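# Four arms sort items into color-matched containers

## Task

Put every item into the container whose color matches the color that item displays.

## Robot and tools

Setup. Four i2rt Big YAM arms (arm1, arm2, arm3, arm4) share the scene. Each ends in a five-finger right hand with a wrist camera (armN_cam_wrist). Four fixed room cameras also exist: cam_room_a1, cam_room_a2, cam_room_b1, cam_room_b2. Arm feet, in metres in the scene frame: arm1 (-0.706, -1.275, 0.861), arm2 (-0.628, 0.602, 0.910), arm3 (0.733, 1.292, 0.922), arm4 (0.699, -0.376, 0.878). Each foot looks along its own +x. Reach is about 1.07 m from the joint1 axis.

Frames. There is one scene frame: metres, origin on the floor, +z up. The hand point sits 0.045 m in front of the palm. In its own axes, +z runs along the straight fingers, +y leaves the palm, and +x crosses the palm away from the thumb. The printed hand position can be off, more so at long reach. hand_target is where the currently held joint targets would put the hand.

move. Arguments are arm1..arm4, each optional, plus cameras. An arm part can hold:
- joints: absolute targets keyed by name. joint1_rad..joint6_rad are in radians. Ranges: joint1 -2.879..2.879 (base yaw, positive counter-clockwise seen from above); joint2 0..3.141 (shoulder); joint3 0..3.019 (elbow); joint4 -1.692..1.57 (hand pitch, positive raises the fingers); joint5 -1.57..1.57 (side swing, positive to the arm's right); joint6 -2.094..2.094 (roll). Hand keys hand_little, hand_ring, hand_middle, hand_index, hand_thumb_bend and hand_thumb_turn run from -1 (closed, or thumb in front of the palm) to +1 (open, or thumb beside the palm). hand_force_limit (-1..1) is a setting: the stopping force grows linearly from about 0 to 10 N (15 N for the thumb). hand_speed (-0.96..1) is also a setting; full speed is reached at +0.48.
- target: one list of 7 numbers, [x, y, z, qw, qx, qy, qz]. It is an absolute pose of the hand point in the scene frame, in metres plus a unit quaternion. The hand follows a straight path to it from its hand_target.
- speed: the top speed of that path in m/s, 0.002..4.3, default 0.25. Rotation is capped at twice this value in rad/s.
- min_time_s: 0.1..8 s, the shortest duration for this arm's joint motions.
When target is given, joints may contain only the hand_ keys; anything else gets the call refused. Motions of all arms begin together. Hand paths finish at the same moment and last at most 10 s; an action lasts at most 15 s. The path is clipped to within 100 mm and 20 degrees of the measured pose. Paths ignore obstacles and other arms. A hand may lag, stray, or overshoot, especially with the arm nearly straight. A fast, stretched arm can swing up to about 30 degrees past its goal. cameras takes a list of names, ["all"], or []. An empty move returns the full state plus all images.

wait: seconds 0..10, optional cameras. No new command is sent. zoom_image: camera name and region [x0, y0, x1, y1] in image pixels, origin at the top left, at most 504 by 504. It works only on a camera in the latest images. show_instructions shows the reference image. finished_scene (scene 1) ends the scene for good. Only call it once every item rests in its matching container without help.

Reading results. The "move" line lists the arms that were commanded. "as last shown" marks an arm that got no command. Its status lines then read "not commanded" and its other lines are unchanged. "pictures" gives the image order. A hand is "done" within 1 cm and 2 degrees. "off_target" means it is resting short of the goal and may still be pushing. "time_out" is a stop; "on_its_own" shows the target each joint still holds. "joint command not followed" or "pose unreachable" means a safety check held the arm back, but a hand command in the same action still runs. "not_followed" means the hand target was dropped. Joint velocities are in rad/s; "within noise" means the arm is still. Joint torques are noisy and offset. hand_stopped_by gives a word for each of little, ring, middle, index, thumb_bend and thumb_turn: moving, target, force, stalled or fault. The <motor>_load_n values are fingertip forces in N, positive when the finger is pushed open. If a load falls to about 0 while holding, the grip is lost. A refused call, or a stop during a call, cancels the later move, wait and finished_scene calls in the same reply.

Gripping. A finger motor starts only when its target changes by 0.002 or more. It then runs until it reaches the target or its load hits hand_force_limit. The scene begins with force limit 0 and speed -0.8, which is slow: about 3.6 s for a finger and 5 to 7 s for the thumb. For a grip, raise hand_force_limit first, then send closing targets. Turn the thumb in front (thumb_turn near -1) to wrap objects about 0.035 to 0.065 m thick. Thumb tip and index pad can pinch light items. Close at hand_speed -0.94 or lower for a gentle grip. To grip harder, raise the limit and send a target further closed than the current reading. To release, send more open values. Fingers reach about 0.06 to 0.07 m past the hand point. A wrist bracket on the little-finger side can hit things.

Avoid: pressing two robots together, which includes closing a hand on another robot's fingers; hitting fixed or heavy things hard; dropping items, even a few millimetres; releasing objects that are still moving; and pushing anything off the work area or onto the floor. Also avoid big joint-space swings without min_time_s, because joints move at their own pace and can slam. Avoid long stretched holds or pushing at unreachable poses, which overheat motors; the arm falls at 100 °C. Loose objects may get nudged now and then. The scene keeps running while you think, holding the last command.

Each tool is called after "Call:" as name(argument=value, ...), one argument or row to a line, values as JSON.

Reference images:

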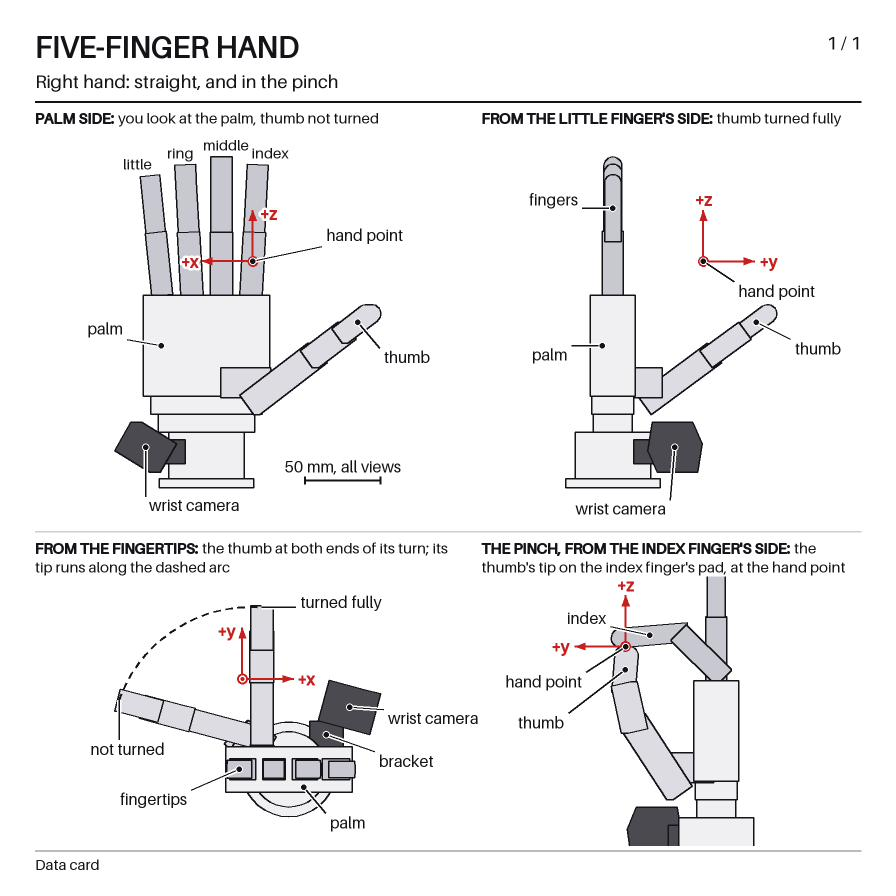

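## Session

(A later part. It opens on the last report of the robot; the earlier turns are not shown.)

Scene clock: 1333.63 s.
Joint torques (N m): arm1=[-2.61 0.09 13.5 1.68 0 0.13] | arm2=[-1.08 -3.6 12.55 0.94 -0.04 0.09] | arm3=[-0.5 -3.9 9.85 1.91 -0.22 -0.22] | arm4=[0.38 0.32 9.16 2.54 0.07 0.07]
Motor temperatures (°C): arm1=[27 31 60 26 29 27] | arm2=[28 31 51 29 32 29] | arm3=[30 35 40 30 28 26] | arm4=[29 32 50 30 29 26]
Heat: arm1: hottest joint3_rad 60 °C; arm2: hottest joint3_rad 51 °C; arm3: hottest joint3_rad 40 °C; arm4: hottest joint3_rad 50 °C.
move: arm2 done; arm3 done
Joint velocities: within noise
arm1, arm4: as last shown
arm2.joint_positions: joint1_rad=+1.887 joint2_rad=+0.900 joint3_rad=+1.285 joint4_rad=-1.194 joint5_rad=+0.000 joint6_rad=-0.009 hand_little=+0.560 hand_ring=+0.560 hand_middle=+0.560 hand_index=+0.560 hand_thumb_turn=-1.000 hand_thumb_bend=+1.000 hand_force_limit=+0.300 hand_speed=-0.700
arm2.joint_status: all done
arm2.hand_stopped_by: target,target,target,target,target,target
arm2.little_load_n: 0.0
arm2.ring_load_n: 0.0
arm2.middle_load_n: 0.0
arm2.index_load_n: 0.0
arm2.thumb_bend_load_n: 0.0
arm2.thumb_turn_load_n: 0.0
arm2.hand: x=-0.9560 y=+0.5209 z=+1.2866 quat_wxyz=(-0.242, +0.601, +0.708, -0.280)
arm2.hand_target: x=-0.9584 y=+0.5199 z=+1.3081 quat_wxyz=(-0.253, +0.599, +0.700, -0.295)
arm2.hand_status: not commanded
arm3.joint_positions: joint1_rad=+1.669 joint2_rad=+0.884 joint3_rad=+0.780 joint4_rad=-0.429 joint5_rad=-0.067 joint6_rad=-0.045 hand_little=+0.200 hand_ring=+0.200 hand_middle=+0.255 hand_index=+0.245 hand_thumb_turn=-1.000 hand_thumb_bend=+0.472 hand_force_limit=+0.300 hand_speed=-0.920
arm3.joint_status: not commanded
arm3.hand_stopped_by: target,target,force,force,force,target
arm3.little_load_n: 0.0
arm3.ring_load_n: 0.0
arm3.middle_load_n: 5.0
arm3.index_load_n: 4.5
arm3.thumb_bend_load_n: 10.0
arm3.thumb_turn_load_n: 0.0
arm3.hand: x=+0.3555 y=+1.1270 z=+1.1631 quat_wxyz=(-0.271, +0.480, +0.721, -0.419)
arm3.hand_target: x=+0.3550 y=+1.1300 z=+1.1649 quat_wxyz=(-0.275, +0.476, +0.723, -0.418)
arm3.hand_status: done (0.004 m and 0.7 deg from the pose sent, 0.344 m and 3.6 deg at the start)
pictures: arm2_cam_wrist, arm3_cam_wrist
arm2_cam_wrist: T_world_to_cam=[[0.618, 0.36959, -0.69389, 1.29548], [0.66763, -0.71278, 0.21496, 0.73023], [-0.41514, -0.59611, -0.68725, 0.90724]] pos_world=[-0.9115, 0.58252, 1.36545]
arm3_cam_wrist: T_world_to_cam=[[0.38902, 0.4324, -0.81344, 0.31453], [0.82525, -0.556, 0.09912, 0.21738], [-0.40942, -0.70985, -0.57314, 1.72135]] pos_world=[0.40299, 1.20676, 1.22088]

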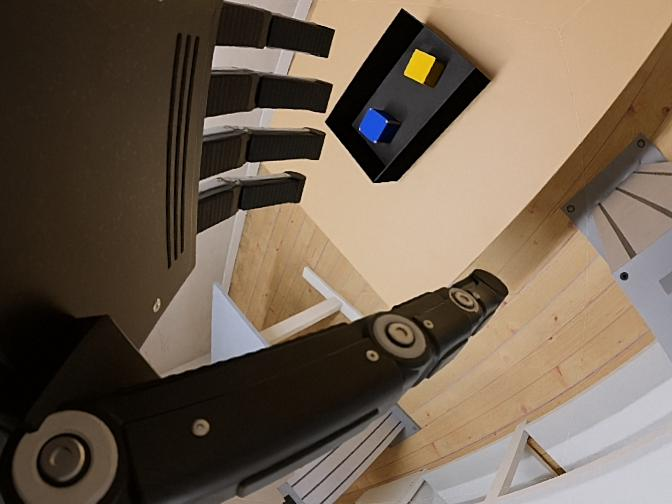

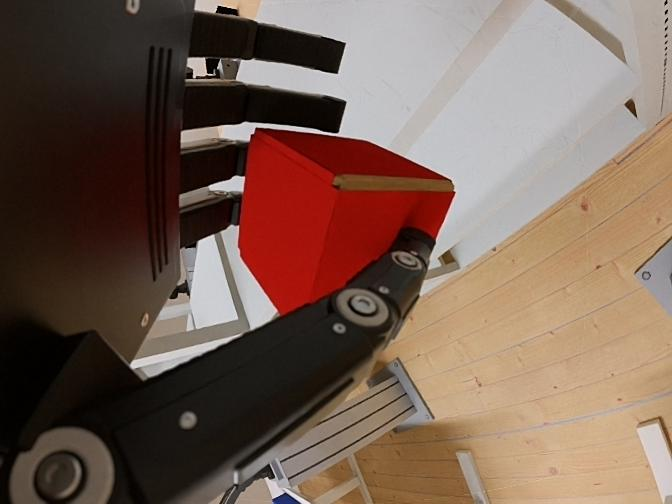

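Call:
move(
  arm3={"joints": {"joint1_rad": 1.669, "joint2_rad": 0.65, "joint3_rad": 1.33, "joint4_rad": -1.2, "joint5_rad": 0, "joint6_rad": 0}, "min_time_s": 4},
  cameras=["arm2_cam_wrist"],
)

Call:
zoom_image(
  camera="arm2_cam_wrist",
  region=[310, 0, 510, 200],
)

Scene clock: 1342.50 s.
Joint torques (N m): arm1=[-2.14 0.44 13.59 1.63 0.04 0.11] | arm2=[-1.14 -3.31 12.57 0.99 -0.04 0.06] | arm3=[0.15 0.26 11.51 1.92 0.04 0.06] | arm4=[-0.21 0.38 8.84 2.56 0.02 0.16]
Motor temperatures (°C): arm1=[27 31 60 26 29 27] | arm2=[28 31 52 29 32 29] | arm3=[30 34 40 30 28 26] | arm4=[29 31 49 30 29 26]
Heat: arm1: hottest joint3_rad 60 °C; arm2: hottest joint3_rad 52 °C; arm3: hottest joint3_rad 40 °C; arm4: hottest joint3_rad 49 °C.
move: arm3 done
Joint velocities: within noise
arm1, arm2, arm4: as last shown
arm3.joint_positions: joint1_rad=+1.669 joint2_rad=+0.654 joint3_rad=+1.290 joint4_rad=-1.194 joint5_rad=-0.003 joint6_rad=-0.016 hand_little=+0.200 hand_ring=+0.200 hand_middle=+0.255 hand_index=+0.245 hand_thumb_turn=-1.000 hand_thumb_bend=+0.472 hand_force_limit=+0.300 hand_speed=-0.920
arm3.joint_status: all done
arm3.hand_stopped_by: target,target,force,force,force,target
arm3.little_load_n: 0.0
arm3.ring_load_n: 0.0
arm3.middle_load_n: 4.5
arm3.index_load_n: 4.5
arm3.thumb_bend_load_n: 9.5
arm3.thumb_turn_load_n: 0.0
arm3.hand: x=+0.4912 y=+1.1870 z=+1.3718 quat_wxyz=(-0.281, +0.507, +0.711, -0.398)
arm3.hand_target: x=+0.4952 y=+1.1881 z=+1.3920 quat_wxyz=(-0.289, +0.508, +0.698, -0.413)
arm3.hand_status: not commanded
arm2_cam_wrist: T_world_to_cam=[[0.618, 0.36959, -0.69389, 1.29548], [0.66763, -0.71278, 0.21496, 0.73023], [-0.41514, -0.59611, -0.68725, 0.90724]] pos_world=[-0.9115, 0.58252, 1.36545]

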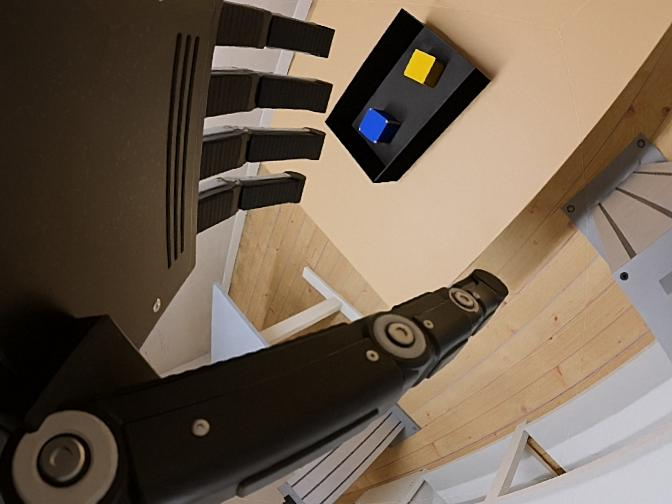

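Scaled by 2.520 from the camera's image (finer frame: 960x720).

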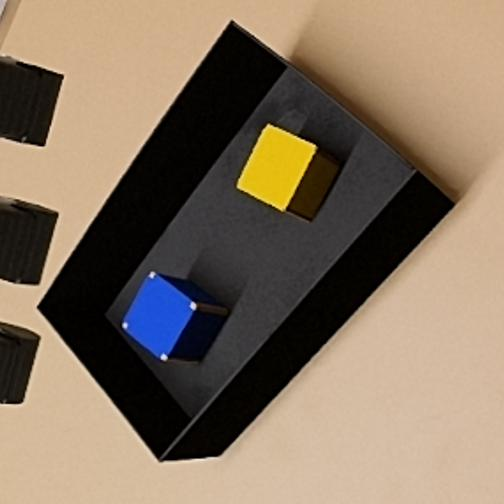

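Call:
move(
  arm3={"joints": {"joint1_rad": -1.2}, "min_time_s": 7.5},
  arm2={"target": [-1.24, 0.575, 1.05, 0.3747, -0.5996, -0.6644, 0.2419], "speed": 0.12, "joints": {"hand_thumb_bend": 0.8, "hand_speed": -0.7}},
  cameras=["arm3_cam_wrist", "arm2_cam_wrist"],
)

Scene clock: 1425.00 s.
Joint torques (N m): arm1=[-2.2 0.44 13.53 1.74 0.04 0.1] | arm2=[-2.02 -13.63 11.43 2 0.13 -0.09] | arm3=[-0.32 0.32 11.59 1.89 -0.02 0.04] | arm4=[-0.38 0.21 9.03 2.37 0.06 0.1]
Motor temperatures (°C): arm1=[27 31 61 26 29 27] | arm2=[28 31 52 29 31 29] | arm3=[29 30 40 29 28 26] | arm4=[29 30 48 30 29 26]
Heat: arm1: hottest joint3_rad 61 °C; arm2: hottest joint3_rad 52 °C; arm3: hottest joint3_rad 40 °C; arm4: hottest joint3_rad 48 °C.
move: arm2 off_target; arm3 done
Joint velocities: within noise
arm1, arm4: as last shown
arm2.joint_positions: joint1_rad=+1.807 joint2_rad=+1.563 joint3_rad=+1.111 joint4_rad=-0.261 joint5_rad=+0.178 joint6_rad=-0.117 hand_little=+0.560 hand_ring=+0.560 hand_middle=+0.560 hand_index=+0.560 hand_thumb_turn=-1.000 hand_thumb_bend=+0.800 hand_force_limit=+0.300 hand_speed=-0.700
arm2.joint_status: all done
arm2.hand_stopped_by: target,target,target,target,target,target
arm2.little_load_n: 0.0
arm2.ring_load_n: 0.0
arm2.middle_load_n: 0.0
arm2.index_load_n: 0.0
arm2.thumb_bend_load_n: 0.0
arm2.thumb_turn_load_n: 0.0
arm2.hand: x=-1.2207 y=+0.5697 z=+1.0271 quat_wxyz=(-0.354, +0.605, +0.676, -0.227)
arm2.hand_target: x=-1.2387 y=+0.5752 z=+1.0505 quat_wxyz=(-0.375, +0.600, +0.664, -0.242)
arm2.hand_status: off_target (0.030 m and 3.3 deg from the pose sent, 0.374 m and 16.6 deg at the start)
arm3.joint_positions: joint1_rad=-1.196 joint2_rad=+0.654 joint3_rad=+1.290 joint4_rad=-1.194 joint5_rad=+0.000 joint6_rad=-0.015 hand_little=+0.200 hand_ring=+0.200 hand_middle=+0.255 hand_index=+0.245 hand_thumb_turn=-1.000 hand_thumb_bend=+0.472 hand_force_limit=+0.300 hand_speed=-0.920
arm3.joint_status: all done
arm3.hand_stopped_by: target,target,force,force,force,target
arm3.little_load_n: 0.0
arm3.ring_load_n: 0.0
arm3.middle_load_n: 4.5
arm3.index_load_n: 4.5
arm3.thumb_bend_load_n: 10.0
arm3.thumb_turn_load_n: 0.0
arm3.hand: x=+0.9359 y=+1.4735 z=+1.3667 quat_wxyz=(-0.421, +0.780, -0.400, +0.233)
arm3.hand_target: x=+0.9329 y=+1.4714 z=+1.3870 quat_wxyz=(-0.436, +0.768, -0.404, +0.239)
arm3.hand_status: not commanded
pictures: arm2_cam_wrist, arm3_cam_wrist
arm2_cam_wrist: T_world_to_cam=[[0.59667, 0.41942, -0.68416, 1.19653], [0.57621, -0.8173, 0.00148, 1.16478], [-0.55854, -0.3951, -0.72933, 0.40182]] pos_world=[-1.16066, 0.60889, 1.10995]
arm3_cam_wrist: T_world_to_cam=[[-0.30462, -0.54637, -0.78018, 2.15049], [-0.91964, 0.38194, 0.09159, 0.17209], [0.24794, 0.74538, -0.61881, -0.37554]] pos_world=[0.90645, 1.38916, 1.42962]

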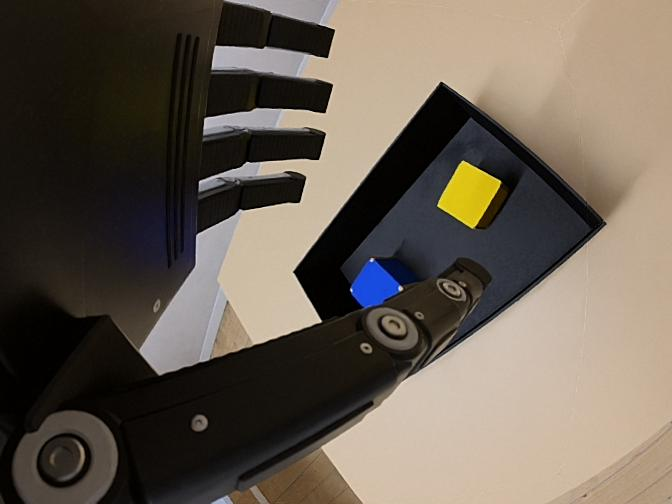

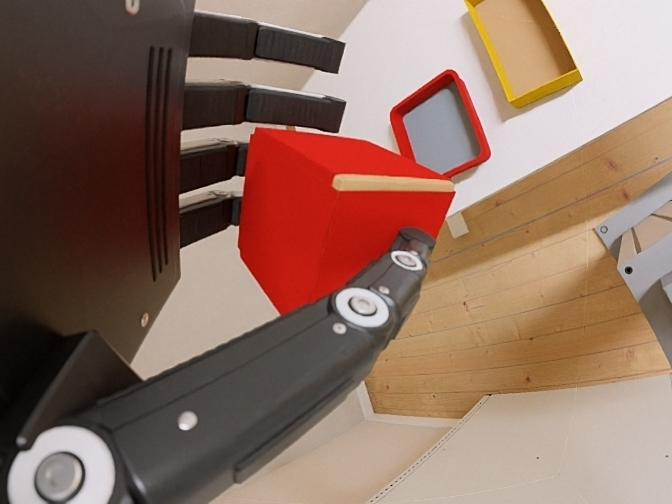

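Call:
zoom_image(
  camera="arm3_cam_wrist",
  region=[370, 0, 630, 195],
)

Call:
zoom_image(
  camera="arm2_cam_wrist",
  region=[280, 70, 620, 370],
)

Scaled by 1.938 from the camera's image (finer frame: 960x720).

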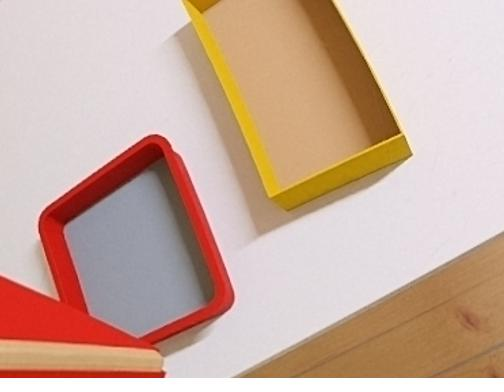

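Scaled by 1.482 from the camera's image (finer frame: 960x720).

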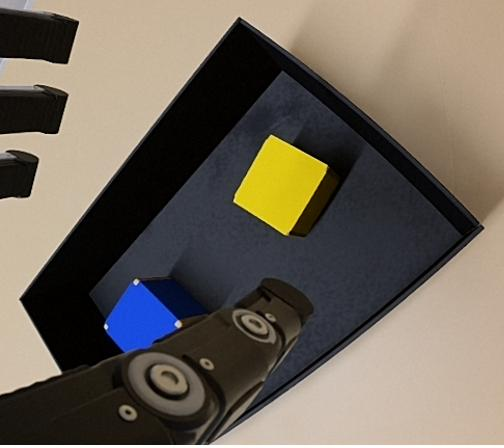

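Call:
move(
  arm3={"target": [1.10, 1.54, 1.16, 0.4415, -0.7647, 0.4066, -0.2348], "speed": 0.12},
  arm2={"target": [-1.29, 0.592, 0.93, 0.3747, -0.5996, -0.6644, 0.2419], "speed": 0.08},
  cameras=["arm3_cam_wrist", "arm2_cam_wrist"],
)

Call:
zoom_image(
  camera="arm2_cam_wrist",
  region=[280, 70, 670, 400],
)

Call:
zoom_image(
  camera="arm3_cam_wrist",
  region=[330, 0, 672, 300],
)

Scene clock: 1460.20 s.
Joint torques (N m): arm1=[-2.55 0.32 13.53 1.57 0.03 0.11] | arm2=[-2.08 -15.27 10.99 1.98 -0.03 -0.11] | arm3=[-0.56 -4.78 9.94 2.85 -0.22 -0.22] | arm4=[0.15 0.21 9.33 2.39 0.03 0.13]
Motor temperatures (°C): arm1=[27 31 61 26 29 27] | arm2=[28 32 51 29 31 29] | arm3=[29 29 41 29 27 26] | arm4=[29 30 48 30 29 26]
Heat: arm1: hottest joint3_rad 61 °C; arm2: hottest joint3_rad 51 °C; arm3: hottest joint3_rad 41 °C; arm4: hottest joint3_rad 48 °C.
move: arm2 off_target; arm3 done
Joint velocities: within noise
arm1: as last shown
arm2.joint_positions: joint1_rad=+1.770 joint2_rad=+1.835 joint3_rad=+1.113 joint4_rad=+0.011 joint5_rad=+0.152 joint6_rad=-0.140 hand_little=+0.560 hand_ring=+0.560 hand_middle=+0.560 hand_index=+0.560 hand_thumb_turn=-1.000 hand_thumb_bend=+0.800 hand_force_limit=+0.300 hand_speed=-0.700
arm2.joint_status: not commanded
arm2.hand_stopped_by: target,target,target,target,target,target
arm2.little_load_n: 0.0
arm2.ring_load_n: 0.0
arm2.middle_load_n: 0.0
arm2.index_load_n: 0.0
arm2.thumb_bend_load_n: 0.0
arm2.thumb_turn_load_n: 0.0
arm2.hand: x=-1.2637 y=+0.5866 z=+0.9102 quat_wxyz=(-0.354, +0.606, +0.675, -0.226)
arm2.hand_target: x=-1.2883 y=+0.5923 z=+0.9309 quat_wxyz=(-0.375, +0.600, +0.664, -0.242)
arm2.hand_status: off_target (0.033 m and 3.3 deg from the pose sent, 0.121 m and 3.3 deg at the start)
arm3.joint_positions: joint1_rad=-1.310 joint2_rad=+0.961 joint3_rad=+0.816 joint4_rad=-0.399 joint5_rad=-0.104 joint6_rad=-0.031 hand_little=+0.200 hand_ring=+0.200 hand_middle=+0.255 hand_index=+0.245 hand_thumb_turn=-1.000 hand_thumb_bend=+0.472 hand_force_limit=+0.300 hand_speed=-0.920
arm3.joint_status: not commanded
arm3.hand_stopped_by: target,target,force,force,force,target
arm3.little_load_n: 0.0
arm3.ring_load_n: 0.0
arm3.middle_load_n: 5.0
arm3.index_load_n: 4.5
arm3.thumb_bend_load_n: 10.0
arm3.thumb_turn_load_n: 0.0
arm3.hand: x=+1.0937 y=+1.5404 z=+1.1527 quat_wxyz=(-0.433, +0.768, -0.414, +0.225)
arm3.hand_target: x=+1.0998 y=+1.5399 z=+1.1602 quat_wxyz=(-0.441, +0.765, -0.407, +0.235)
arm3.hand_status: done (0.010 m and 1.8 deg from the pose sent, 0.272 m and 3.1 deg at the start)
arm4.joint_positions: joint1_rad=-2.289 joint2_rad=+0.702 joint3_rad=+1.322 joint4_rad=-1.216 joint5_rad=+0.000 joint6_rad=-0.010 hand_little=+0.560 hand_ring=+0.560 hand_middle=+0.560 hand_index=+0.560 hand_thumb_turn=-1.000 hand_thumb_bend=+1.000 hand_force_limit=-0.300 hand_speed=-0.300
arm4.joint_status: not commanded
arm4.hand_stopped_by: target,target,target,target,target,target
arm4.little_load_n: 0.0
arm4.ring_load_n: 0.0
arm4.middle_load_n: 0.0
arm4.index_load_n: 0.0
arm4.thumb_bend_load_n: 0.0
arm4.thumb_turn_load_n: 0.0
arm4.hand: x=+0.4478 y=-0.2520 z=+1.3240 quat_wxyz=(+0.408, -0.773, -0.431, +0.224)
arm4.hand_target: x=+0.4469 y=-0.2483 z=+1.3320 quat_wxyz=(+0.418, -0.772, -0.420, +0.229)
arm4.hand_status: not commanded
pictures: arm2_cam_wrist, arm3_cam_wrist
arm2_cam_wrist: T_world_to_cam=[[0.5986, 0.4179, -0.68341, 1.13784], [0.57379, -0.819, 0.00177, 1.20117], [-0.55897, -0.39319, -0.73004, 0.29816]] pos_world=[-1.20366, 0.6255, 0.99315]
arm3_cam_wrist: T_world_to_cam=[[-0.32063, -0.50735, -0.79987, 2.04816], [-0.91173, 0.39423, 0.11541, 0.25625], [0.25678, 0.76627, -0.58897, -0.67314]] pos_world=[1.06318, 1.45393, 1.21222]

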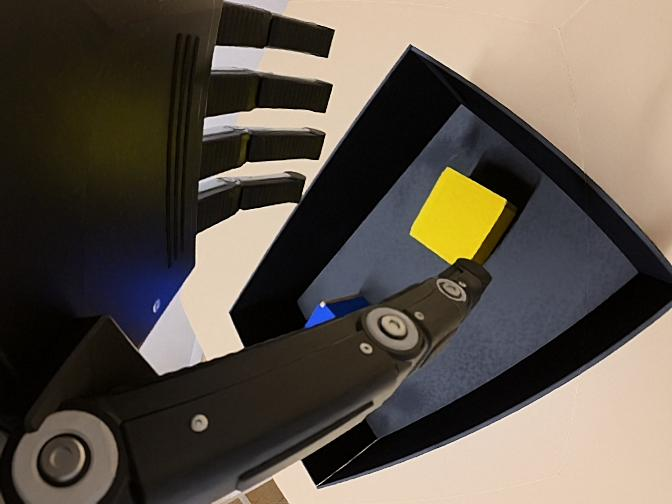

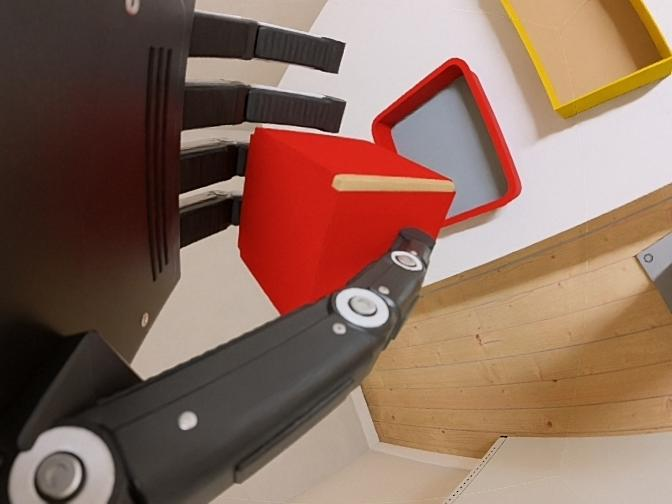

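Scaled by 1.292 from the camera's image (finer frame: 960x720).

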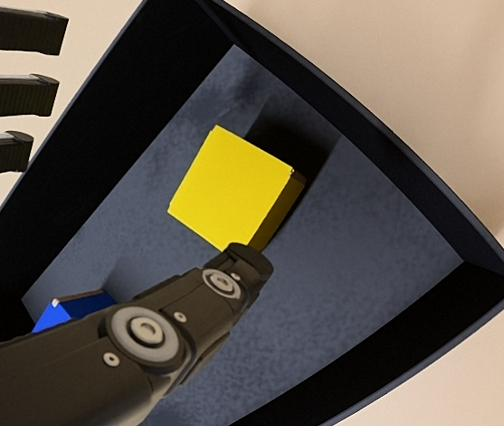

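Scaled by 1.474 from the camera's image (finer frame: 960x720).

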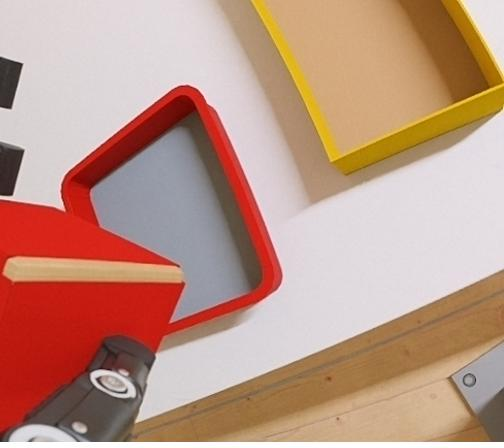

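Call:
move(
  arm2={"target": [-1.299, 0.592, 0.872, 0.3877, -0.5914, -0.6590, 0.2563], "speed": 0.06},
  cameras=["cam_room_a2", "arm2_cam_wrist"],
)

Call:
zoom_image(
  camera="cam_room_a2",
  region=[400, 220, 672, 420],
)

Scene clock: 1479.50 s.
Joint torques (N m): arm1=[-2.49 0.67 13.55 1.52 0.03 0.11] | arm2=[-2.08 -16.09 7.72 2.11 -0.04 -0.11] | arm3=[-0.62 -4.84 9.95 2.85 -0.22 -0.22] | arm4=[-0.03 -0.15 9.43 2.32 0.07 0.11]
Motor temperatures (°C): arm1=[27 31 62 26 29 27] | arm2=[28 32 53 29 31 29] | arm3=[29 30 42 30 28 26] | arm4=[28 30 48 30 29 26]
Heat: arm1: hottest joint3_rad 62 °C; arm2: hottest joint3_rad 53 °C; arm3: hottest joint3_rad 42 °C; arm4: hottest joint3_rad 48 °C.
move: arm2 off_target
Joint velocities: within noise
arm1.joint_positions: joint1_rad=+2.017 joint2_rad=+0.657 joint3_rad=+1.275 joint4_rad=-1.192 joint5_rad=+0.002 joint6_rad=-0.009 hand_little=+0.560 hand_ring=+0.560 hand_middle=+0.560 hand_index=+0.560 hand_thumb_turn=-1.000 hand_thumb_bend=+1.000 hand_force_limit=+0.300 hand_speed=-0.700
arm1.joint_status: not commanded
arm1.hand_stopped_by: target,target,target,target,target,target
arm1.little_load_n: 0.0
arm1.ring_load_n: 0.0
arm1.middle_load_n: 0.0
arm1.index_load_n: -0.5
arm1.thumb_bend_load_n: 0.0
arm1.thumb_turn_load_n: 0.0
arm1.hand: x=-0.4830 y=-1.1256 z=+1.3023 quat_wxyz=(-0.409, +0.753, -0.452, +0.250)
arm1.hand_target: x=-0.4863 y=-1.1314 z=+1.3301 quat_wxyz=(-0.428, +0.736, -0.454, +0.263)
arm1.hand_status: not commanded
arm2.joint_positions: joint1_rad=+1.769 joint2_rad=+1.961 joint3_rad=+1.113 joint4_rad=+0.209 joint5_rad=+0.144 joint6_rad=-0.147 hand_little=+0.560 hand_ring=+0.560 hand_middle=+0.560 hand_index=+0.560 hand_thumb_turn=-1.000 hand_thumb_bend=+0.800 hand_force_limit=+0.300 hand_speed=-0.700
arm2.joint_status: not commanded
arm2.hand_stopped_by: target,target,target,target,target,target
arm2.little_load_n: 0.0
arm2.ring_load_n: 0.0
arm2.middle_load_n: 0.0
arm2.index_load_n: 0.0
arm2.thumb_bend_load_n: -0.5
arm2.thumb_turn_load_n: 0.5
arm2.hand: x=-1.2875 y=+0.5853 z=+0.8648 quat_wxyz=(-0.376, +0.595, +0.665, -0.250)
arm2.hand_target: x=-1.2985 y=+0.5921 z=+0.8721 quat_wxyz=(-0.388, +0.591, +0.659, -0.256)
arm2.hand_status: off_target (0.015 m and 1.7 deg from the pose sent, 0.052 m and 5.8 deg at the start)
arm3, arm4: as last shown
arm3.index_load_n: 4.0
arm3.thumb_bend_load_n: 9.5
arm4.middle_load_n: 0.5
pictures: arm2_cam_wrist, cam_room_a2
arm2_cam_wrist: T_world_to_cam=[[0.54471, 0.42205, -0.72468, 1.08555], [0.5807, -0.81327, -0.03716, 1.25313], [-0.60505, -0.40058, -0.68808, 0.15999]] pos_world=[-1.2222, 0.62507, 0.94333]

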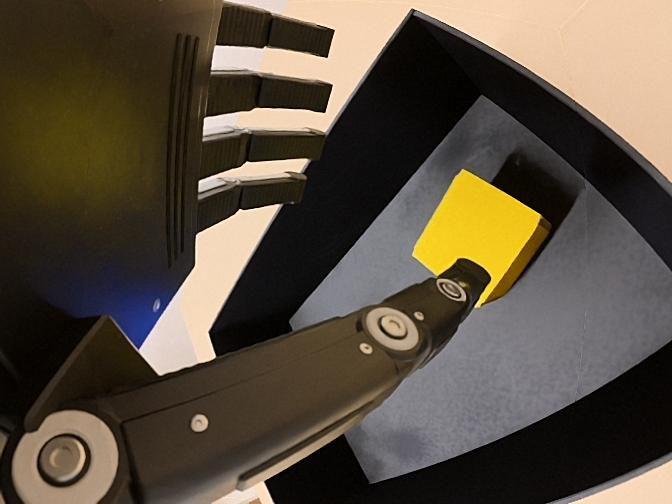

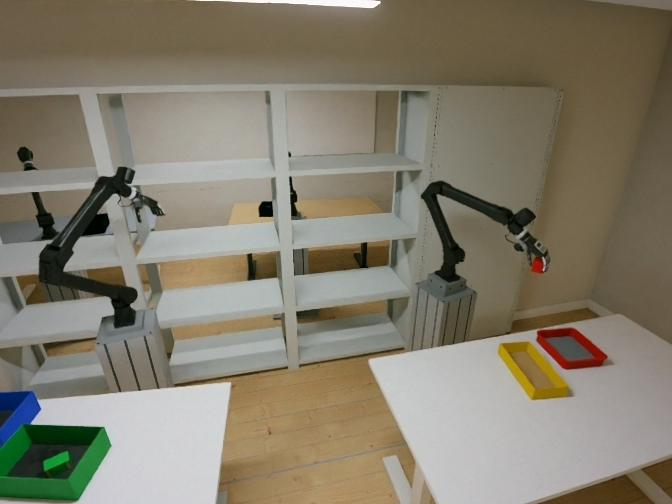

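Scaled by 1.853 from the camera's image (finer frame: 960x720).

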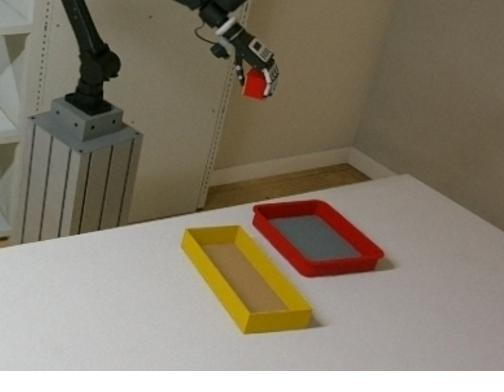

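Call:
zoom_image(
  camera="cam_room_a2",
  region=[490, 310, 620, 410],
)

Call:
zoom_image(
  camera="arm2_cam_wrist",
  region=[380, 130, 620, 330],
)

Scaled by 3.877 from the camera's image (finer frame: 960x720).

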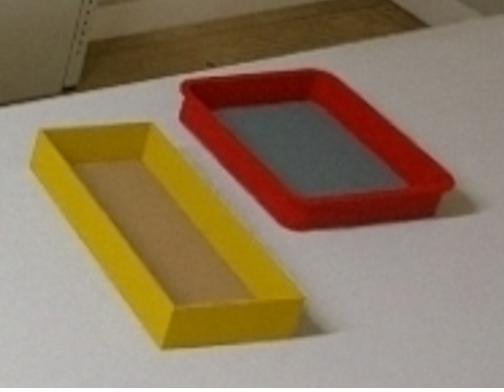

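Scaled by 2.100 from the camera's image (finer frame: 960x720).

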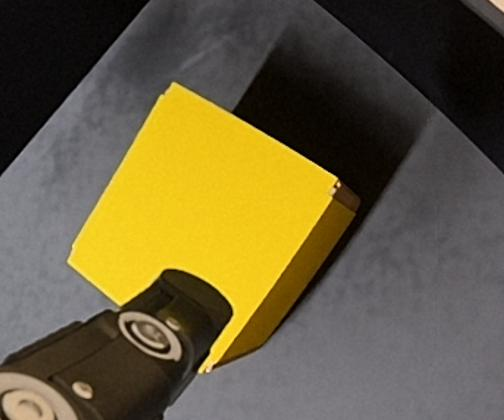

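Call:
move(
  arm2={"target": [-1.283, 0.594, 0.845, 0.3877, -0.5914, -0.6590, 0.2563], "speed": 0.05},
  cameras=["arm2_cam_wrist"],
)

Scene clock: 1494.50 s.
Joint torques (N m): arm1=[-2.61 0.97 13.56 1.62 0.03 0.1] | arm2=[-1.61 -16.03 5.55 2.04 -0.06 -0.08] | arm3=[-0.62 -4.78 9.96 2.86 -0.22 -0.22] | arm4=[0.5 0.44 9.22 2.43 0 0.19]
Motor temperatures (°C): arm1=[27 31 62 26 29 27] | arm2=[28 33 51 29 31 29] | arm3=[29 30 42 30 28 26] | arm4=[28 30 48 30 29 26]
Heat: arm1: hottest joint3_rad 62 °C; arm2: hottest joint3_rad 51 °C; arm3: hottest joint3_rad 42 °C; arm4: hottest joint3_rad 48 °C.
move: arm2 done
Joint velocities: within noise
arm1, arm3, arm4: as last shown
arm1.index_load_n: 0.0
arm1.thumb_turn_load_n: 0.5
arm2.joint_positions: joint1_rad=+1.766 joint2_rad=+1.989 joint3_rad=+1.077 joint4_rad=+0.294 joint5_rad=+0.141 joint6_rad=-0.148 hand_little=+0.560 hand_ring=+0.560 hand_middle=+0.560 hand_index=+0.560 hand_thumb_turn=-1.000 hand_thumb_bend=+0.800 hand_force_limit=+0.300 hand_speed=-0.700
arm2.joint_status: not commanded
arm2.hand_stopped_by: target,target,target,target,target,target
arm2.little_load_n: 0.0
arm2.ring_load_n: 0.0
arm2.middle_load_n: 0.0
arm2.index_load_n: 0.0
arm2.thumb_bend_load_n: 0.5
arm2.thumb_turn_load_n: 0.0
arm2.hand: x=-1.2823 y=+0.5871 z=+0.8470 quat_wxyz=(-0.383, +0.593, +0.661, -0.256)
arm2.hand_target: x=-1.2830 y=+0.5939 z=+0.8451 quat_wxyz=(-0.388, +0.591, +0.659, -0.256)
arm2.hand_status: done (0.007 m and 0.6 deg from the pose sent, 0.022 m and 1.7 deg at the start)
arm3.index_load_n: 4.5
arm4.middle_load_n: 0.0
arm2_cam_wrist: T_world_to_cam=[[0.52928, 0.42131, -0.73645, 1.05968], [0.57981, -0.8133, -0.04857, 1.25937], [-0.61942, -0.40129, -0.67475, 0.1223]] pos_world=[-1.21531, 0.62687, 0.92409]

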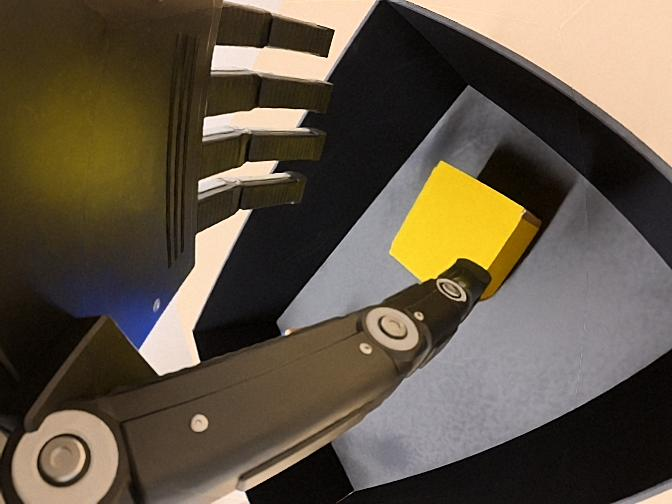

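Call:
move(
  arm2={"target": [-1.277, 0.594, 0.81, 0.3877, -0.5914, -0.6590, 0.2563], "speed": 0.05},
  cameras=["arm2_cam_wrist"],
)

Scene clock: 1498.17 s.
Joint torques (N m): arm1=[-2.55 0.21 13.55 1.69 -0.02 0.13] | arm2=[-1.9 -15.85 4.94 2.18 -0.05 -0.09] | arm3=[-0.62 -4.84 9.94 2.86 -0.22 -0.22] | arm4=[-1.08 0.38 9.24 2.55 0.08 0.04]
Motor temperatures (°C): arm1=[27 31 62 26 29 27] | arm2=[28 33 50 29 31 29] | arm3=[29 30 42 30 28 26] | arm4=[28 30 48 30 29 26]
Heat: arm1: hottest joint3_rad 62 °C; arm2: hottest joint3_rad 50 °C; arm3: hottest joint3_rad 42 °C; arm4: hottest joint3_rad 48 °C.
move: arm2 done
Joint velocities: within noise
arm1, arm3, arm4: as last shown
arm1.ring_load_n: -0.5
arm1.thumb_turn_load_n: 0.0
arm2.joint_positions: joint1_rad=+1.766 joint2_rad=+2.059 joint3_rad=+1.061 joint4_rad=+0.382 joint5_rad=+0.141 joint6_rad=-0.148 hand_little=+0.560 hand_ring=+0.560 hand_middle=+0.560 hand_index=+0.560 hand_thumb_turn=-1.000 hand_thumb_bend=+0.800 hand_force_limit=+0.300 hand_speed=-0.700
arm2.joint_status: not commanded
arm2.hand_stopped_by: target,target,target,target,target,target
arm2.little_load_n: 0.0
arm2.ring_load_n: 0.0
arm2.middle_load_n: 0.0
arm2.index_load_n: 0.0
arm2.thumb_bend_load_n: 0.0
arm2.thumb_turn_load_n: 0.0
arm2.hand: x=-1.2772 y=+0.5873 z=+0.8127 quat_wxyz=(-0.383, +0.592, +0.661, -0.257)
arm2.hand_target: x=-1.2769 y=+0.5939 z=+0.8100 quat_wxyz=(-0.388, +0.591, +0.659, -0.256)
arm2.hand_status: done (0.007 m and 0.6 deg from the pose sent, 0.038 m and 0.6 deg at the start)
arm3.middle_load_n: 4.5
arm3.thumb_bend_load_n: 10.0
arm4.thumb_turn_load_n: 0.5
arm2_cam_wrist: T_world_to_cam=[[0.52815, 0.42123, -0.73731, 1.03089], [0.57968, -0.81335, -0.04943, 1.25547], [-0.62051, -0.40129, -0.67375, 0.10011]] pos_world=[-1.21011, 0.62707, 0.8896]

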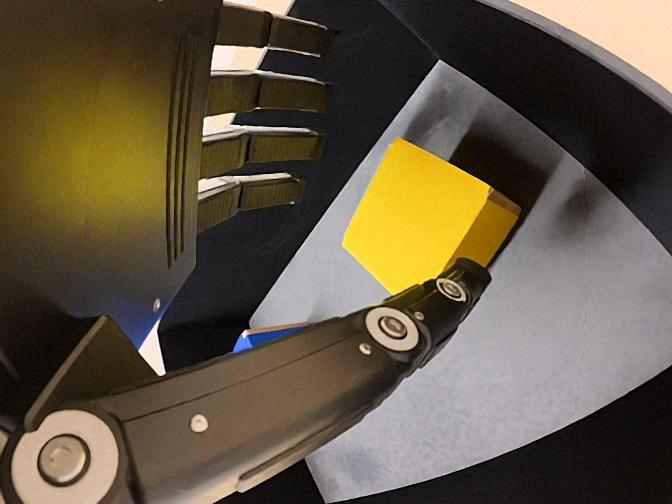

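Call:
move(
  arm2={"target": [-1.274, 0.5945, 0.782, 0.3877, -0.5914, -0.6590, 0.2563], "speed": 0.04},
)

Call:
move(
  arm2={"joints": {"hand_thumb_bend": 0.5, "hand_force_limit": -0.4, "hand_speed": -0.88}},
  cameras=["arm2_cam_wrist"],
)

Scene clock: 1504.57 s.
Joint torques (N m): arm1=[-2.73 0.62 13.42 1.55 0.03 0.12] | arm2=[-1.9 -16.44 4.29 2.19 -0.04 -0.12] | arm3=[-0.67 -4.78 9.94 2.85 -0.23 -0.22] | arm4=[-0.56 0.44 9.11 2.54 0.11 0.11]
Motor temperatures (°C): arm1=[27 31 62 26 29 27] | arm2=[28 33 49 29 31 29] | arm3=[29 30 42 30 28 26] | arm4=[28 30 48 30 29 26]
Heat: arm1: hottest joint3_rad 62 °C; arm2: hottest joint3_rad 49 °C; arm3: hottest joint3_rad 42 °C; arm4: hottest joint3_rad 48 °C.
move: arm2 done
Joint velocities: within noise
arm1, arm3, arm4: as last shown
arm1.ring_load_n: 0.0
arm2.joint_positions: joint1_rad=+1.765 joint2_rad=+2.120 joint3_rad=+1.061 joint4_rad=+0.447 joint5_rad=+0.141 joint6_rad=-0.149 hand_little=+0.560 hand_ring=+0.560 hand_middle=+0.560 hand_index=+0.560 hand_thumb_turn=-1.000 hand_thumb_bend=+0.800 hand_force_limit=+0.300 hand_speed=-0.700
arm2.joint_status: not commanded
arm2.hand_stopped_by: target,target,target,target,target,target
arm2.little_load_n: 0.0
arm2.ring_load_n: 0.0
arm2.middle_load_n: 0.0
arm2.index_load_n: 0.0
arm2.thumb_bend_load_n: 0.0
arm2.thumb_turn_load_n: 0.0
arm2.hand: x=-1.2758 y=+0.5875 z=+0.7859 quat_wxyz=(-0.384, +0.592, +0.660, -0.258)
arm2.hand_target: x=-1.2740 y=+0.5945 z=+0.7821 quat_wxyz=(-0.388, +0.591, +0.659, -0.256)
arm2.hand_status: done (0.008 m and 0.5 deg from the pose sent, 0.032 m and 0.6 deg at the start)
arm3.index_load_n: 4.0
arm3.thumb_bend_load_n: 9.5
arm4.thumb_turn_load_n: 0.0
pictures: none

Scene clock: 1506.80 s.
Joint torques (N m): arm1=[-2.9 0.15 13.41 1.63 0.03 0.12] | arm2=[-2.08 -16.21 4.23 2.17 -0.04 -0.09] | arm3=[-0.67 -4.84 9.95 2.85 -0.23 -0.22] | arm4=[0.5 0.67 9.18 2.58 0 0.14]
Motor temperatures (°C): arm1=[27 31 62 26 29 27] | arm2=[28 33 48 29 31 29] | arm3=[29 30 42 30 28 26] | arm4=[28 30 48 30 29 26]
Heat: arm1: hottest joint3_rad 62 °C; arm2: hottest joint3_rad 48 °C; arm3: hottest joint3_rad 42 °C; arm4: hottest joint3_rad 48 °C.
move: arm2 done
Joint velocities: within noise
arm1, arm3, arm4: as last shown
arm2.joint_positions: joint1_rad=+1.765 joint2_rad=+2.120 joint3_rad=+1.061 joint4_rad=+0.447 joint5_rad=+0.141 joint6_rad=-0.149 hand_little=+0.560 hand_ring=+0.560 hand_middle=+0.560 hand_index=+0.560 hand_thumb_turn=-1.000 hand_thumb_bend=+0.500 hand_force_limit=-0.400 hand_speed=-0.880
arm2.joint_status: all done
arm2.hand_stopped_by: target,target,target,target,target,target
arm2.little_load_n: 0.5
arm2.ring_load_n: 0.0
arm2.middle_load_n: 0.0
arm2.index_load_n: 0.0
arm2.thumb_bend_load_n: 0.5
arm2.thumb_turn_load_n: 0.0
arm2.hand: x=-1.2758 y=+0.5875 z=+0.7859 quat_wxyz=(-0.384, +0.592, +0.660, -0.258)
arm2.hand_target: x=-1.2740 y=+0.5945 z=+0.7821 quat_wxyz=(-0.388, +0.591, +0.659, -0.256)
arm2.hand_status: not commanded
arm3.little_load_n: 0.5
arm3.middle_load_n: 5.0
arm3.index_load_n: 4.5
arm3.thumb_bend_load_n: 10.0
arm2_cam_wrist: T_world_to_cam=[[0.52587, 0.42125, -0.73892, 1.00864], [0.57962, -0.81328, -0.05114, 1.25482], [-0.6225, -0.4014, -0.67185, 0.07907]] pos_world=[-1.20851, 0.62737, 0.8626]

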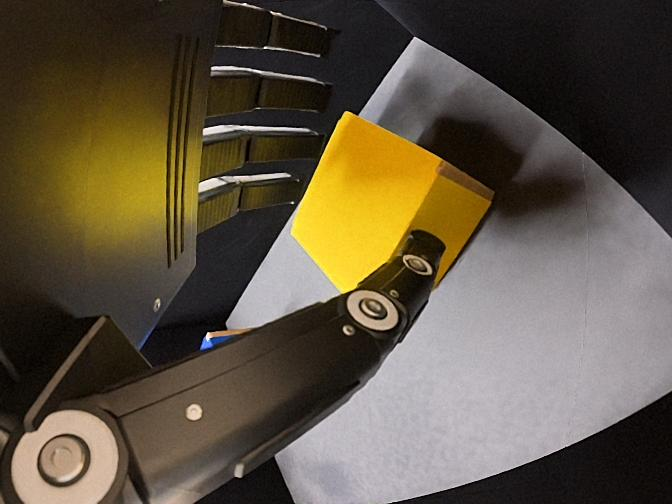

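Call:
move(
  arm2={"target": [-1.274, 0.5945, 0.774, 0.3877, -0.5914, -0.6590, 0.2563], "speed": 0.04},
)

Call:
move(
  arm2={"joints": {"hand_index": -0.2, "hand_middle": -0.2, "hand_ring": 0.2, "hand_little": 0.2, "hand_force_limit": -0.3, "hand_speed": -0.9}},
  cameras=["arm2_cam_wrist"],
)

Scene clock: 1510.60 s.
Joint torques (N m): arm1=[-2.49 0.79 13.56 1.55 0.02 0.11] | arm2=[-2.02 -16.38 4.41 2.25 -0.04 -0.11] | arm3=[-0.67 -4.78 9.95 2.89 -0.22 -0.22] | arm4=[-1.03 -0.32 9.07 2.63 0.03 0.15]
Motor temperatures (°C): arm1=[27 31 62 26 29 27] | arm2=[28 33 48 29 31 29] | arm3=[29 30 42 30 28 26] | arm4=[28 30 48 30 29 26]
Heat: arm1: hottest joint3_rad 62 °C; arm2: hottest joint3_rad 48 °C; arm3: hottest joint3_rad 42 °C; arm4: hottest joint3_rad 48 °C.
move: arm2 done
Joint velocities: within noise
arm1, arm3, arm4: as last shown
arm2.joint_positions: joint1_rad=+1.765 joint2_rad=+2.139 joint3_rad=+1.061 joint4_rad=+0.462 joint5_rad=+0.141 joint6_rad=-0.149 hand_little=+0.560 hand_ring=+0.560 hand_middle=+0.560 hand_index=+0.560 hand_thumb_turn=-1.000 hand_thumb_bend=+0.500 hand_force_limit=-0.400 hand_speed=-0.880
arm2.joint_status: not commanded
arm2.hand_stopped_by: target,target,target,target,target,target
arm2.little_load_n: 0.0
arm2.ring_load_n: 0.0
arm2.middle_load_n: 0.0
arm2.index_load_n: 0.0
arm2.thumb_bend_load_n: 0.0
arm2.thumb_turn_load_n: 0.0
arm2.hand: x=-1.2741 y=+0.5876 z=+0.7770 quat_wxyz=(-0.383, +0.592, +0.661, -0.257)
arm2.hand_target: x=-1.2739 y=+0.5945 z=+0.7740 quat_wxyz=(-0.388, +0.592, +0.659, -0.256)
arm2.hand_status: done (0.008 m and 0.6 deg from the pose sent, 0.014 m and 0.5 deg at the start)
arm3.little_load_n: 0.0
pictures: none

Scene clock: 1513.50 s.
Joint torques (N m): arm1=[-2.02 0.97 13.5 1.66 0.01 0.11] | arm2=[-2.08 -16.32 4.41 1.91 -0.03 -0.1] | arm3=[-0.73 -4.89 9.96 2.85 -0.22 -0.22] | arm4=[-0.62 0.15 9.13 2.71 0.07 0.1]
Motor temperatures (°C): arm1=[27 31 62 26 29 27] | arm2=[28 33 47 29 31 29] | arm3=[29 30 42 30 28 26] | arm4=[28 30 48 30 29 26]
Heat: arm1: hottest joint3_rad 62 °C; arm2: hottest joint3_rad 47 °C; arm3: hottest joint3_rad 42 °C; arm4: hottest joint3_rad 48 °C.
move: arm2 off_target
Joint velocities: within noise
arm1, arm3, arm4: as last shown
arm2.joint_positions: joint1_rad=+1.765 joint2_rad=+2.139 joint3_rad=+1.061 joint4_rad=+0.469 joint5_rad=+0.140 joint6_rad=-0.149 hand_little=+0.200 hand_ring=+0.200 hand_middle=+0.199 hand_index=+0.190 hand_thumb_turn=-1.000 hand_thumb_bend=+0.502 hand_force_limit=-0.300 hand_speed=-0.900
arm2.joint_status: hand_middle off_target (ended at +0.199, target -0.200); hand_index off_target (ended at +0.190, target -0.200); the others done
arm2.hand_stopped_by: target,target,force,force,target,target
arm2.little_load_n: 0.5
arm2.ring_load_n: 1.0
arm2.middle_load_n: 3.5
arm2.index_load_n: 3.5
arm2.thumb_bend_load_n: 7.0
arm2.thumb_turn_load_n: 0.0
arm2.hand: x=-1.2755 y=+0.5875 z=+0.7782 quat_wxyz=(-0.385, +0.591, +0.659, -0.259)
arm2.hand_target: x=-1.2739 y=+0.5944 z=+0.7740 quat_wxyz=(-0.388, +0.591, +0.659, -0.256)
arm2.hand_status: not commanded
arm3.middle_load_n: 4.5
arm3.index_load_n: 4.0
arm2_cam_wrist: T_world_to_cam=[[0.52315, 0.42126, -0.74085, 1.0009], [0.57979, -0.81305, -0.05289, 1.25568], [-0.62462, -0.40187, -0.66959, 0.06987]] pos_world=[-1.20801, 0.62737, 0.85471]

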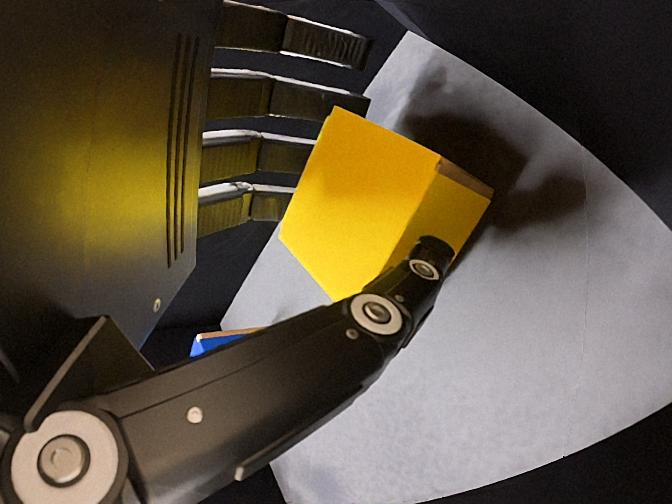

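Call:
move(
  arm2={"joints": {"hand_thumb_bend": 0.4, "hand_force_limit": 0.3, "hand_speed": -0.92}},
)

Call:
move(
  arm2={"target": [-1.274, 0.5935, 0.86, 0.3877, -0.5914, -0.6590, 0.2563], "speed": 0.06},
  cameras=["arm2_cam_wrist"],
)

Scene clock: 1516.10 s.
Joint torques (N m): arm1=[-2.61 0.67 13.48 1.57 -0.01 0.1] | arm2=[-1.85 -16.21 4.44 1.88 -0.02 -0.09] | arm3=[-0.56 -4.84 9.96 2.85 -0.23 -0.22] | arm4=[0.44 -0.62 9.25 2.55 0.04 0.1]
Motor temperatures (°C): arm1=[27 31 62 26 29 27] | arm2=[28 33 47 29 31 29] | arm3=[29 30 42 30 28 26] | arm4=[28 30 48 30 29 26]
Heat: arm1: hottest joint3_rad 62 °C; arm2: hottest joint3_rad 47 °C; arm3: hottest joint3_rad 42 °C; arm4: hottest joint3_rad 48 °C.
move: arm2 off_target
Joint velocities: within noise
arm1: as last shown
arm2.joint_positions: joint1_rad=+1.765 joint2_rad=+2.139 joint3_rad=+1.061 joint4_rad=+0.469 joint5_rad=+0.140 joint6_rad=-0.149 hand_little=+0.200 hand_ring=+0.200 hand_middle=+0.199 hand_index=+0.190 hand_thumb_turn=-1.000 hand_thumb_bend=+0.473 hand_force_limit=+0.300 hand_speed=-0.920
arm2.joint_status: hand_thumb_bend off_target (ended at +0.473, target +0.400); the others done
arm2.hand_stopped_by: target,target,force,force,force,target
arm2.little_load_n: 0.5
arm2.ring_load_n: 1.5
arm2.middle_load_n: 4.5
arm2.index_load_n: 4.5
arm2.thumb_bend_load_n: 9.5
arm2.thumb_turn_load_n: 0.5
arm2.hand: x=-1.2755 y=+0.5875 z=+0.7782 quat_wxyz=(-0.385, +0.591, +0.660, -0.259)
arm2.hand_target: x=-1.2739 y=+0.5944 z=+0.7740 quat_wxyz=(-0.388, +0.591, +0.659, -0.256)
arm2.hand_status: not commanded
arm3.joint_positions: joint1_rad=-1.310 joint2_rad=+0.961 joint3_rad=+0.816 joint4_rad=-0.399 joint5_rad=-0.104 joint6_rad=-0.031 hand_little=+0.200 hand_ring=+0.200 hand_middle=+0.255 hand_index=+0.245 hand_thumb_turn=-1.000 hand_thumb_bend=+0.472 hand_force_limit=+0.300 hand_speed=-0.920
arm3.joint_status: not commanded
arm3.hand_stopped_by: target,target,force,force,force,target
arm3.little_load_n: 0.0
arm3.ring_load_n: 0.0
arm3.middle_load_n: 4.5
arm3.index_load_n: 4.5
arm3.thumb_bend_load_n: 10.0
arm3.thumb_turn_load_n: 0.0
arm3.hand: x=+1.0937 y=+1.5404 z=+1.1527 quat_wxyz=(-0.433, +0.768, -0.414, +0.225)
arm3.hand_target: x=+1.0998 y=+1.5399 z=+1.1602 quat_wxyz=(-0.441, +0.765, -0.407, +0.235)
arm3.hand_status: not commanded
arm4.joint_positions: joint1_rad=-2.289 joint2_rad=+0.702 joint3_rad=+1.322 joint4_rad=-1.216 joint5_rad=+0.000 joint6_rad=-0.010 hand_little=+0.560 hand_ring=+0.560 hand_middle=+0.560 hand_index=+0.560 hand_thumb_turn=-1.000 hand_thumb_bend=+1.000 hand_force_limit=-0.300 hand_speed=-0.300
arm4.joint_status: not commanded
arm4.hand_stopped_by: target,target,target,target,target,target
arm4.little_load_n: 0.0
arm4.ring_load_n: 0.0
arm4.middle_load_n: 0.0
arm4.index_load_n: 0.0
arm4.thumb_bend_load_n: 0.0
arm4.thumb_turn_load_n: 0.0
arm4.hand: x=+0.4478 y=-0.2520 z=+1.3240 quat_wxyz=(+0.408, -0.773, -0.431, +0.224)
arm4.hand_target: x=+0.4469 y=-0.2483 z=+1.3320 quat_wxyz=(+0.418, -0.772, -0.420, +0.229)
arm4.hand_status: not commanded
pictures: none

Scene clock: 1518.17 s.
Joint torques (N m): arm1=[-2.08 0.73 13.33 1.58 0.05 0.11] | arm2=[-1.73 -18.02 5.63 1.21 0.03 -0.08] | arm3=[-0.67 -4.78 9.94 2.86 -0.22 -0.21] | arm4=[0.21 -0.15 9.28 2.59 0.03 0.12]
Motor temperatures (°C): arm1=[27 31 62 26 29 27] | arm2=[28 33 46 29 31 29] | arm3=[29 30 42 30 28 26] | arm4=[28 30 48 30 29 26]
Heat: arm1: hottest joint3_rad 62 °C; arm2: hottest joint3_rad 46 °C; arm3: hottest joint3_rad 42 °C; arm4: hottest joint3_rad 48 °C.
move: arm2 off_target
Joint velocities: within noise
arm1.joint_positions: joint1_rad=+2.017 joint2_rad=+0.657 joint3_rad=+1.275 joint4_rad=-1.192 joint5_rad=+0.002 joint6_rad=-0.009 hand_little=+0.560 hand_ring=+0.560 hand_middle=+0.560 hand_index=+0.560 hand_thumb_turn=-1.000 hand_thumb_bend=+1.000 hand_force_limit=+0.300 hand_speed=-0.700
arm1.joint_status: not commanded
arm1.hand_stopped_by: target,target,target,target,target,target
arm1.little_load_n: 0.0
arm1.ring_load_n: 0.0
arm1.middle_load_n: 0.0
arm1.index_load_n: 0.0
arm1.thumb_bend_load_n: 0.0
arm1.thumb_turn_load_n: 0.0
arm1.hand: x=-0.4830 y=-1.1256 z=+1.3023 quat_wxyz=(-0.409, +0.753, -0.452, +0.250)
arm1.hand_target: x=-0.4863 y=-1.1314 z=+1.3301 quat_wxyz=(-0.428, +0.736, -0.454, +0.263)
arm1.hand_status: not commanded
arm2.joint_positions: joint1_rad=+1.765 joint2_rad=+1.968 joint3_rad=+1.050 joint4_rad=+0.298 joint5_rad=+0.140 joint6_rad=-0.149 hand_little=+0.200 hand_ring=+0.200 hand_middle=+0.199 hand_index=+0.190 hand_thumb_turn=-1.000 hand_thumb_bend=+0.473 hand_force_limit=+0.300 hand_speed=-0.920
arm2.joint_status: not commanded
arm2.hand_stopped_by: target,target,force,force,force,target
arm2.little_load_n: 0.0
arm2.ring_load_n: 1.5
arm2.middle_load_n: 4.0
arm2.index_load_n: 4.5
arm2.thumb_bend_load_n: 9.5
arm2.thumb_turn_load_n: 0.5
arm2.hand: x=-1.2734 y=+0.5875 z=+0.8501 quat_wxyz=(-0.382, +0.592, +0.661, -0.256)
arm2.hand_target: x=-1.2740 y=+0.5934 z=+0.8598 quat_wxyz=(-0.388, +0.591, +0.659, -0.256)
arm2.hand_status: off_target (0.012 m and 0.7 deg from the pose sent, 0.082 m and 0.4 deg at the start)
arm3, arm4: as last shown
arm3.thumb_turn_load_n: -0.5
arm2_cam_wrist: T_world_to_cam=[[0.53014, 0.42214, -0.73536, 1.05672], [0.58061, -0.81277, -0.048, 1.25498], [-0.61794, -0.40151, -0.67597, 0.1331]] pos_world=[-1.20661, 0.62736, 0.92729]

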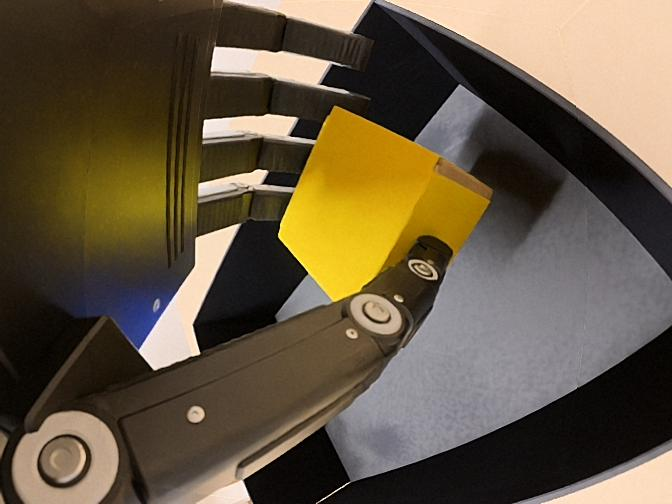

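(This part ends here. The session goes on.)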